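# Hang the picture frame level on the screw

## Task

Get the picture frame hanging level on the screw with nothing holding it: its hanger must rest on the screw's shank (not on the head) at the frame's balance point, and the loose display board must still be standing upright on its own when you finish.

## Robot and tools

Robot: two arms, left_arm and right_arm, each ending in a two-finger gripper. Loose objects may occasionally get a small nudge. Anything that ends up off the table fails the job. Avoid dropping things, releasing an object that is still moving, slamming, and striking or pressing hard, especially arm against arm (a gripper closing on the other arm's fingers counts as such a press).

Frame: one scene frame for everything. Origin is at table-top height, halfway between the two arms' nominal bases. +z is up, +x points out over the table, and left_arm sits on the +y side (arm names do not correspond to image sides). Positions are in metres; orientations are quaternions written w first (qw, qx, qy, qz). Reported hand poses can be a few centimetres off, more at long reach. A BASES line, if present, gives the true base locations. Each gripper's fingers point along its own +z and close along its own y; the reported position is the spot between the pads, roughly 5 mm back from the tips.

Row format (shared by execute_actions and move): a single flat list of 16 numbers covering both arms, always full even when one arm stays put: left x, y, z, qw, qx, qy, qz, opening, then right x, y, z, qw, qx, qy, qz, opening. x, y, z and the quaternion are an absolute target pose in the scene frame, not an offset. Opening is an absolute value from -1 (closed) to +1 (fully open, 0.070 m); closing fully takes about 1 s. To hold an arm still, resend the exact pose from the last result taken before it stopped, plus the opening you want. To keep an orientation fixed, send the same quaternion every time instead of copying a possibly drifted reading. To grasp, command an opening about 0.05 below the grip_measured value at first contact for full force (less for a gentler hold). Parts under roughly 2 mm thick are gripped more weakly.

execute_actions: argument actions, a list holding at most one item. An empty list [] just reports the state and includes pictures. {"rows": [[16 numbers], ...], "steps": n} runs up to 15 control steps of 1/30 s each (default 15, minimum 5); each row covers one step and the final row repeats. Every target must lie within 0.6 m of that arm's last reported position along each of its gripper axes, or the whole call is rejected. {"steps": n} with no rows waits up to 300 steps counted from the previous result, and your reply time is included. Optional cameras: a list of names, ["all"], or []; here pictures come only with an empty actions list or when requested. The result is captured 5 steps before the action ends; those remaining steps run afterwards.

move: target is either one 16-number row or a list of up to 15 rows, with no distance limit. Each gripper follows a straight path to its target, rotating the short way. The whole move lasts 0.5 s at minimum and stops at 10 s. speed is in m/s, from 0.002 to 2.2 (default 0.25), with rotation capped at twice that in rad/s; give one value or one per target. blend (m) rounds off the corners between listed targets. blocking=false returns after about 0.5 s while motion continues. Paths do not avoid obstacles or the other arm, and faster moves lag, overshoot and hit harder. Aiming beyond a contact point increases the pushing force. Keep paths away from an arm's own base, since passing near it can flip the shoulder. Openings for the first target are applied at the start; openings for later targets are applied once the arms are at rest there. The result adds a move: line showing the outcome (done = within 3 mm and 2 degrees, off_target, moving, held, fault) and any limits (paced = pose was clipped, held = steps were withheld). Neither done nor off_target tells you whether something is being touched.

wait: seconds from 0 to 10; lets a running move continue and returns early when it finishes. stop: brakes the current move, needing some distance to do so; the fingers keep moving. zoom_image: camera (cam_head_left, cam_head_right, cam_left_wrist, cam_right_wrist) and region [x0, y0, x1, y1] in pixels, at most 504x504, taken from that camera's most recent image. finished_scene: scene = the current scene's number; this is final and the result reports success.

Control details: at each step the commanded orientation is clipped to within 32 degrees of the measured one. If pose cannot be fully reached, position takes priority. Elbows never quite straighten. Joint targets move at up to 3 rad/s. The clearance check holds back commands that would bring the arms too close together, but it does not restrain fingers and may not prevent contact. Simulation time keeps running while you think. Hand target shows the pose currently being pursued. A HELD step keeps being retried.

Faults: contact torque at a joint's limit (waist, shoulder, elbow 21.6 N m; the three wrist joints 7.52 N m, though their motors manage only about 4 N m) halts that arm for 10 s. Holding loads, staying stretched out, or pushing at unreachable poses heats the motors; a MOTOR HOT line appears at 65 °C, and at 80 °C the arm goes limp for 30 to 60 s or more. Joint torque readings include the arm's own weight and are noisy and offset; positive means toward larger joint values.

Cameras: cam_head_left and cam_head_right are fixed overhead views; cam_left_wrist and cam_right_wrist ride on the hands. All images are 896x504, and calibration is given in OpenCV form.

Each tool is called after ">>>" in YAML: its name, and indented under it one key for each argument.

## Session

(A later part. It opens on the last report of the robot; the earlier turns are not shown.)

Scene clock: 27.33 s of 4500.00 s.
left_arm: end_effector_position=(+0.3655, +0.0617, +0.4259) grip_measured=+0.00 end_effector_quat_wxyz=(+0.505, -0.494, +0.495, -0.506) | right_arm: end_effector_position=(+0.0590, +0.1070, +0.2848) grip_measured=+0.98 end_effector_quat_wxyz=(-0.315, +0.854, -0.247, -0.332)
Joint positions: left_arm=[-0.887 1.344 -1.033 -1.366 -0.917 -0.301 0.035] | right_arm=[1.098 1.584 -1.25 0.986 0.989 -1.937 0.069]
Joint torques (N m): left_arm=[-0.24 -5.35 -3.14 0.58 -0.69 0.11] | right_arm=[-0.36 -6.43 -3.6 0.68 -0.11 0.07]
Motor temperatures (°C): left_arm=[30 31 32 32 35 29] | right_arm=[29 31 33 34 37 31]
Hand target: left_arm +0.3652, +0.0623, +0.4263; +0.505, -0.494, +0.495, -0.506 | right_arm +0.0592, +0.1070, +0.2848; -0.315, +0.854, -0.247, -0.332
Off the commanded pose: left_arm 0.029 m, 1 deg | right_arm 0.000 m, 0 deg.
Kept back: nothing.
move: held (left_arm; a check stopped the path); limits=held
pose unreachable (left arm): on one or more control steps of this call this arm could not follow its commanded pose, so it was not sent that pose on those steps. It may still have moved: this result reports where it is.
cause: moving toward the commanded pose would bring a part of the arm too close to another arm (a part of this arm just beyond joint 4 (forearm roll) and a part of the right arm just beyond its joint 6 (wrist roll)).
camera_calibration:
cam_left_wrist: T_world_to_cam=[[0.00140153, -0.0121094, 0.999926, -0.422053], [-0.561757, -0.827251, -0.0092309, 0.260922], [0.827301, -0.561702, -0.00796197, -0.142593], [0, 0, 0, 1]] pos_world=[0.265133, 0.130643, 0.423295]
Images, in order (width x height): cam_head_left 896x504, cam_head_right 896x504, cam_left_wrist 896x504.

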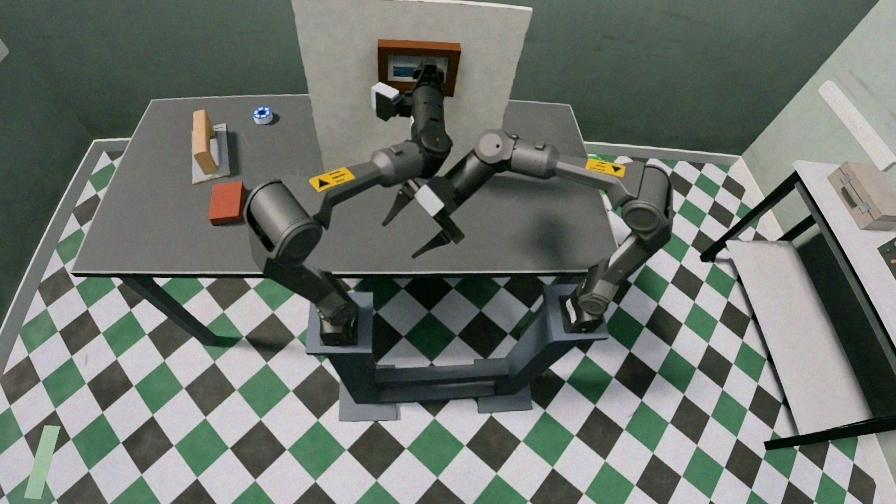

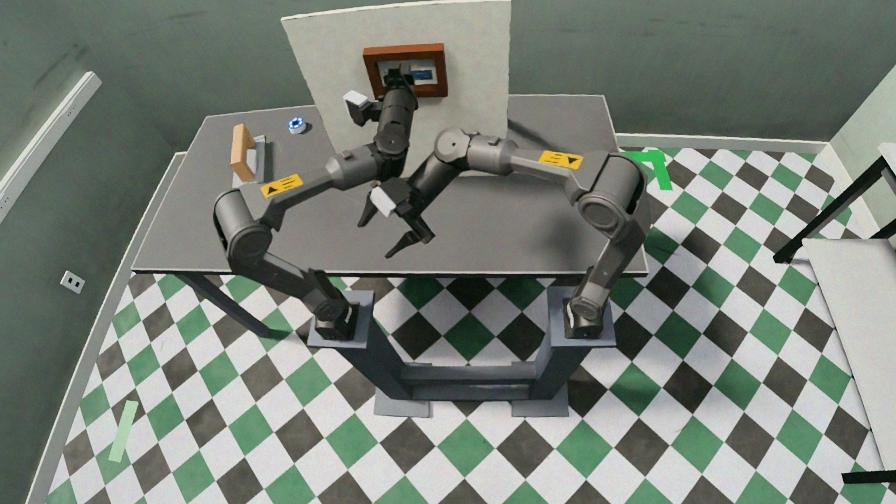

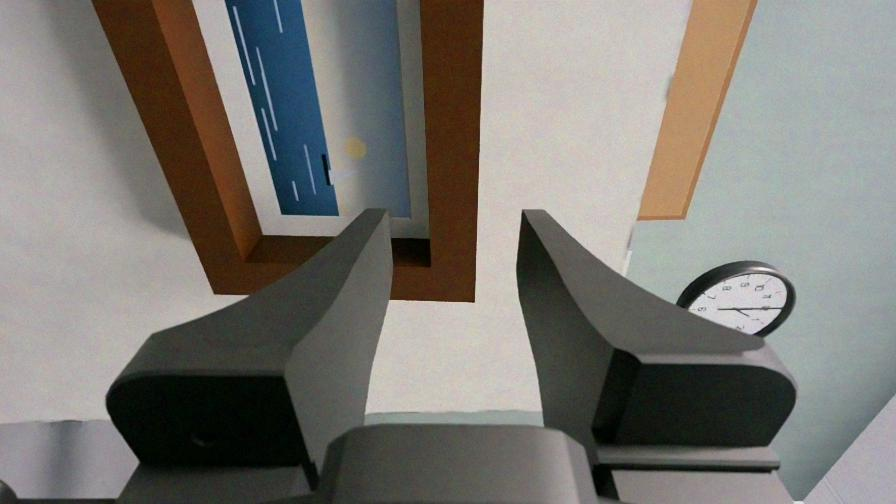

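>>> finished_scene:
  scene: 2

The scene is finished: the task was done.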